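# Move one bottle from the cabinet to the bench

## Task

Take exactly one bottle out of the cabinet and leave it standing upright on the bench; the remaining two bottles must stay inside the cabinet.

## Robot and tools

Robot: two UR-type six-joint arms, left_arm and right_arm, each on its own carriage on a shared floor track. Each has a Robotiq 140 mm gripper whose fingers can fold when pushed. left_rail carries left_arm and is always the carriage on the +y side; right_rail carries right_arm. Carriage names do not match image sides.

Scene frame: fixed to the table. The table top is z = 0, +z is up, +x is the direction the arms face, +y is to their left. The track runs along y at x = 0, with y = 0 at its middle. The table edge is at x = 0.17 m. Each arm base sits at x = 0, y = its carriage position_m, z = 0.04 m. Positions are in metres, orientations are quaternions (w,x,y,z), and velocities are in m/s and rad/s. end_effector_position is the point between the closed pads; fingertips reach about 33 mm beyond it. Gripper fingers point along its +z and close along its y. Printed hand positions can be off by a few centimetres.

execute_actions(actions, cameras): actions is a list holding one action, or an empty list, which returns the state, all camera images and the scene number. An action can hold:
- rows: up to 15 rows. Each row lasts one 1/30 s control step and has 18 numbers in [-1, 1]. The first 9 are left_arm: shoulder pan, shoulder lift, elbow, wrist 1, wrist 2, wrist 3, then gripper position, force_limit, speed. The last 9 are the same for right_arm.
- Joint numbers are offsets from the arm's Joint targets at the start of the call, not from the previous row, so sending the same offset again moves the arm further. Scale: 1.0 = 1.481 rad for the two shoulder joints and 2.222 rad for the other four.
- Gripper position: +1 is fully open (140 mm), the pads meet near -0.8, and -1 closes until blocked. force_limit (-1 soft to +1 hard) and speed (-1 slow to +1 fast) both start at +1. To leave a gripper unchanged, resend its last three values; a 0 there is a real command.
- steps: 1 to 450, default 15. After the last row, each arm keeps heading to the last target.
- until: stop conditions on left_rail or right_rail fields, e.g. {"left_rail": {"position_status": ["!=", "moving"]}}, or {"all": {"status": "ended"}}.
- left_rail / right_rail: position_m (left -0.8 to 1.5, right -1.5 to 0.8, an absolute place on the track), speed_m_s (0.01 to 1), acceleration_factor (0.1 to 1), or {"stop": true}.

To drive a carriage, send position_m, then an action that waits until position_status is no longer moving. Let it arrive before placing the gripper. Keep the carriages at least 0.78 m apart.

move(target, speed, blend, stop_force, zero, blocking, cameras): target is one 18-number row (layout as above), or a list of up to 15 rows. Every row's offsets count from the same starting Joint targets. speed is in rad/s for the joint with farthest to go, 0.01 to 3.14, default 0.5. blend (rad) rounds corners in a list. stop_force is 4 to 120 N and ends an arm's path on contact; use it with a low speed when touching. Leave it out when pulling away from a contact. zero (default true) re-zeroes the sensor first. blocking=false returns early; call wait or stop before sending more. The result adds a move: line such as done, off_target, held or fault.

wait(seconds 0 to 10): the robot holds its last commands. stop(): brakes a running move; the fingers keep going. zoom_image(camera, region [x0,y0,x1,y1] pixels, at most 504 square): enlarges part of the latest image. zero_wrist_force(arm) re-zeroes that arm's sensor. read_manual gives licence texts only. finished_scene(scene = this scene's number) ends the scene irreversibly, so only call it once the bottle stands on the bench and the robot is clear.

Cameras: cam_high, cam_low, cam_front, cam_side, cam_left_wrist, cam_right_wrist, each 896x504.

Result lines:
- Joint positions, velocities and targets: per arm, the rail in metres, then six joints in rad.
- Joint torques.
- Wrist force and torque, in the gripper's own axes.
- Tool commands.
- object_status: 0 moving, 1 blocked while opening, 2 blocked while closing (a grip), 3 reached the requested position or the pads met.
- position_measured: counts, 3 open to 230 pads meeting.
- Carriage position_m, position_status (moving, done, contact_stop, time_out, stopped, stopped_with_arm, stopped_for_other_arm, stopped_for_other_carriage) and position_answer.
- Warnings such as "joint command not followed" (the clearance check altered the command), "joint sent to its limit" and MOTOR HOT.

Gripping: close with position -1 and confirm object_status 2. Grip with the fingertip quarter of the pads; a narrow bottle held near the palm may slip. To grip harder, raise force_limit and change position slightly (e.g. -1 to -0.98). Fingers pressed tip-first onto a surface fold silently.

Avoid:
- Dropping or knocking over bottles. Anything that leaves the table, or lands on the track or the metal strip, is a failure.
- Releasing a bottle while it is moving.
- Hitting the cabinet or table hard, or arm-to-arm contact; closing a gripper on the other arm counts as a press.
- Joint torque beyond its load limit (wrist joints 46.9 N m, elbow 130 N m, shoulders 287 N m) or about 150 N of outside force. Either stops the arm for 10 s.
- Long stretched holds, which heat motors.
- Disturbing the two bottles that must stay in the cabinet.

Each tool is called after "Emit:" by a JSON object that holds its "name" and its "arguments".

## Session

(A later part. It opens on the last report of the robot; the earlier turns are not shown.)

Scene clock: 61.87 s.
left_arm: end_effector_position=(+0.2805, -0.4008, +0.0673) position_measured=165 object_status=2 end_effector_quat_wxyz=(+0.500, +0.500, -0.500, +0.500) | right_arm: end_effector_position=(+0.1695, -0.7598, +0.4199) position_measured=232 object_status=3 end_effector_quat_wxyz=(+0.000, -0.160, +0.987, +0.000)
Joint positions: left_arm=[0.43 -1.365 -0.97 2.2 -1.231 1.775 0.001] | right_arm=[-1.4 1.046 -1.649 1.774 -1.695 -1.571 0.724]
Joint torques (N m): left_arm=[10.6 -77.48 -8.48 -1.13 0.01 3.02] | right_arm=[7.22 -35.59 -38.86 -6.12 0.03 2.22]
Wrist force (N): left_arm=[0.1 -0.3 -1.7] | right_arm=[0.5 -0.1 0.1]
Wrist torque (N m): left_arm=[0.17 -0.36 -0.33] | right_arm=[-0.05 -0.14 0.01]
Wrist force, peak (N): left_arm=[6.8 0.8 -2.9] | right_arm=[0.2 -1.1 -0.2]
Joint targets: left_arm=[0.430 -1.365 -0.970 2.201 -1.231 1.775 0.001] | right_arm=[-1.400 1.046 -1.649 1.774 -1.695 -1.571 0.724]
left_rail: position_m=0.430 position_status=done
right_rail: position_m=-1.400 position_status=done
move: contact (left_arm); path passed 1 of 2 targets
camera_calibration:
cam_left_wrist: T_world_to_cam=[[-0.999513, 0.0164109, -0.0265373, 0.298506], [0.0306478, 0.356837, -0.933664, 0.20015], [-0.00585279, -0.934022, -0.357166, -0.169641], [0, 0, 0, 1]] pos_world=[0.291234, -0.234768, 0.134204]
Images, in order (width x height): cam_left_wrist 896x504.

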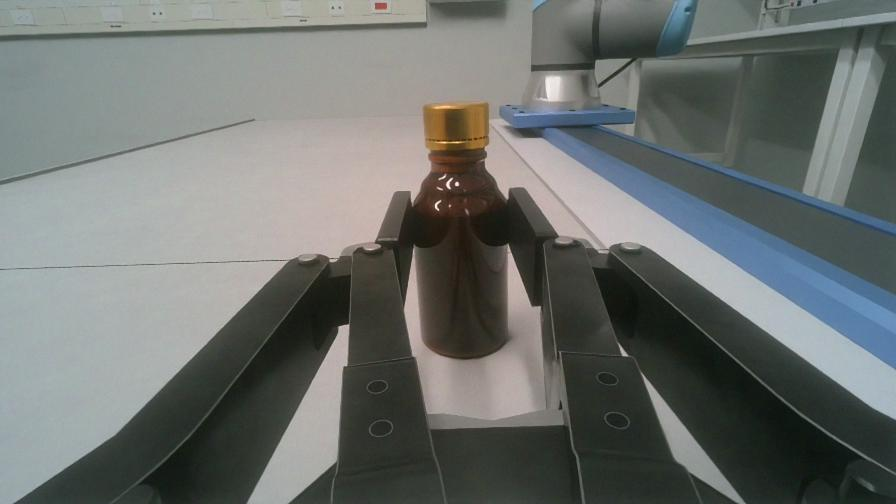

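Emit:
{"name": "execute_actions", "arguments": {"actions": [{"rows":[[0,0,0,0,0,0,0.3,-0.3,-1,0,0,0,0,0,0,-1,-1,-0.5]],"steps":60}]}}

Emit:
{"name": "execute_actions", "arguments": {"actions": [{"left_rail":{"position_m":0.52,"speed_m_s":0.1,"acceleration_factor":0.4},"steps":120,"until":{"left_rail":{"position_status":["!=","moving"]}}}], "cameras": ["cam_left_wrist","cam_front"]}}

Scene clock: 64.50 s.
left_arm: end_effector_position=(+0.2805, -0.4008, +0.0673) position_measured=91 object_status=3 end_effector_quat_wxyz=(+0.500, +0.500, -0.500, +0.500) | right_arm: end_effector_position=(+0.1695, -0.7598, +0.4199) position_measured=232 object_status=3 end_effector_quat_wxyz=(+0.000, -0.160, +0.987, +0.000)
Joint positions: left_arm=[0.43 -1.365 -0.97 2.201 -1.231 1.775 0.001] | right_arm=[-1.4 1.046 -1.649 1.774 -1.695 -1.571 0.724]
Joint torques (N m): left_arm=[5.11 -77.2 -5 -4.55 -1.58 2.6] | right_arm=[9.76 -33.41 -40.28 -5.82 -0.14 2.28]
Wrist force (N): left_arm=[-0.4 0.1 -1.5] | right_arm=[-0.3 -0.4 0.0]
Wrist torque (N m): left_arm=[0.14 -0.37 -0.43] | right_arm=[-0.12 0.03 0.00]
Wrist force, peak (N): left_arm=[-0.1 -0.3 -2.2] | right_arm=[0.4 -0.8 -0.1]
Joint targets: left_arm=[0.430 -1.365 -0.970 2.201 -1.231 1.775 0.001] | right_arm=[-1.400 1.046 -1.649 1.774 -1.695 -1.571 0.724]
left_rail: position_m=0.430 position_status=done
right_rail: position_m=-1.400 position_status=done

Scene clock: 66.13 s.
left_arm: end_effector_position=(+0.2805, -0.3108, +0.0673) position_measured=91 object_status=3 end_effector_quat_wxyz=(+0.500, +0.500, -0.500, +0.500) | right_arm: end_effector_position=(+0.1695, -0.7598, +0.4199) position_measured=232 object_status=3 end_effector_quat_wxyz=(+0.000, -0.160, +0.987, +0.000)
Joint positions: left_arm=[0.52 -1.365 -0.97 2.201 -1.231 1.775 0.001] | right_arm=[-1.4 1.046 -1.649 1.774 -1.695 -1.571 0.724]
Joint torques (N m): left_arm=[3.21 -76.72 -10.51 -4.6 -1.78 2.32] | right_arm=[12.89 -33.71 -39.66 -6.19 0.06 1.98]
Wrist force (N): left_arm=[-0.2 -0.1 -2.1] | right_arm=[-0.2 -0.7 -0.3]
Wrist torque (N m): left_arm=[0.11 -0.41 -0.43] | right_arm=[-0.17 0.03 0.01]
Wrist force, peak (N): left_arm=[-0.3 0.0 -2.5] | right_arm=[-0.2 -0.9 0.5]
Joint targets: left_arm=[0.520 -1.365 -0.970 2.201 -1.231 1.775 0.001] | right_arm=[-1.400 1.046 -1.649 1.774 -1.695 -1.571 0.724]
Tool commands: left_gripper/position=+0.3 left_gripper/force_limit=-0.3 left_gripper/speed=-1.0 right_gripper/position=-1.0 right_gripper/force_limit=-1.0 right_gripper/speed=-0.5
left_rail: position_m=0.520 speed_m_s=0.10 position_status=done
right_rail: position_m=-1.400 position_status=done
camera_calibration:
cam_left_wrist: T_world_to_cam=[[-0.999513, 0.0164129, -0.0265395, 0.297026], [0.0306508, 0.356871, -0.933651, 0.167907], [-0.00585275, -0.934009, -0.357201, -0.0855147], [0, 0, 0, 1]] pos_world=[0.291234, -0.144668, 0.134104]
Images, in order (width x height): cam_front 896x504, cam_left_wrist 896x504.

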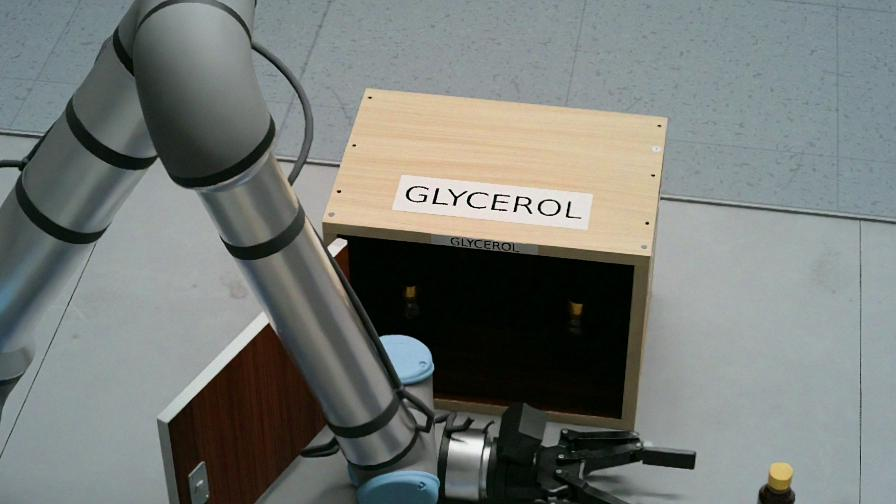

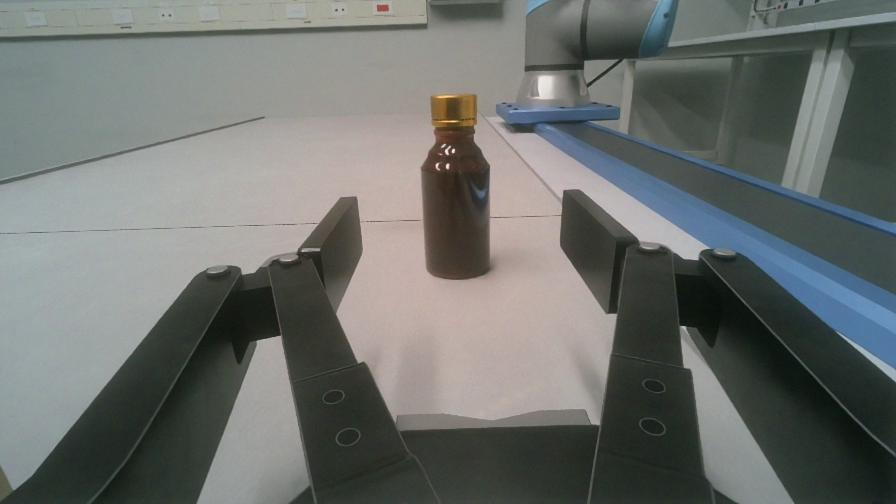

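Emit:
{"name": "finished_scene", "arguments": {"scene": 2}}

The scene is finished: the task was done.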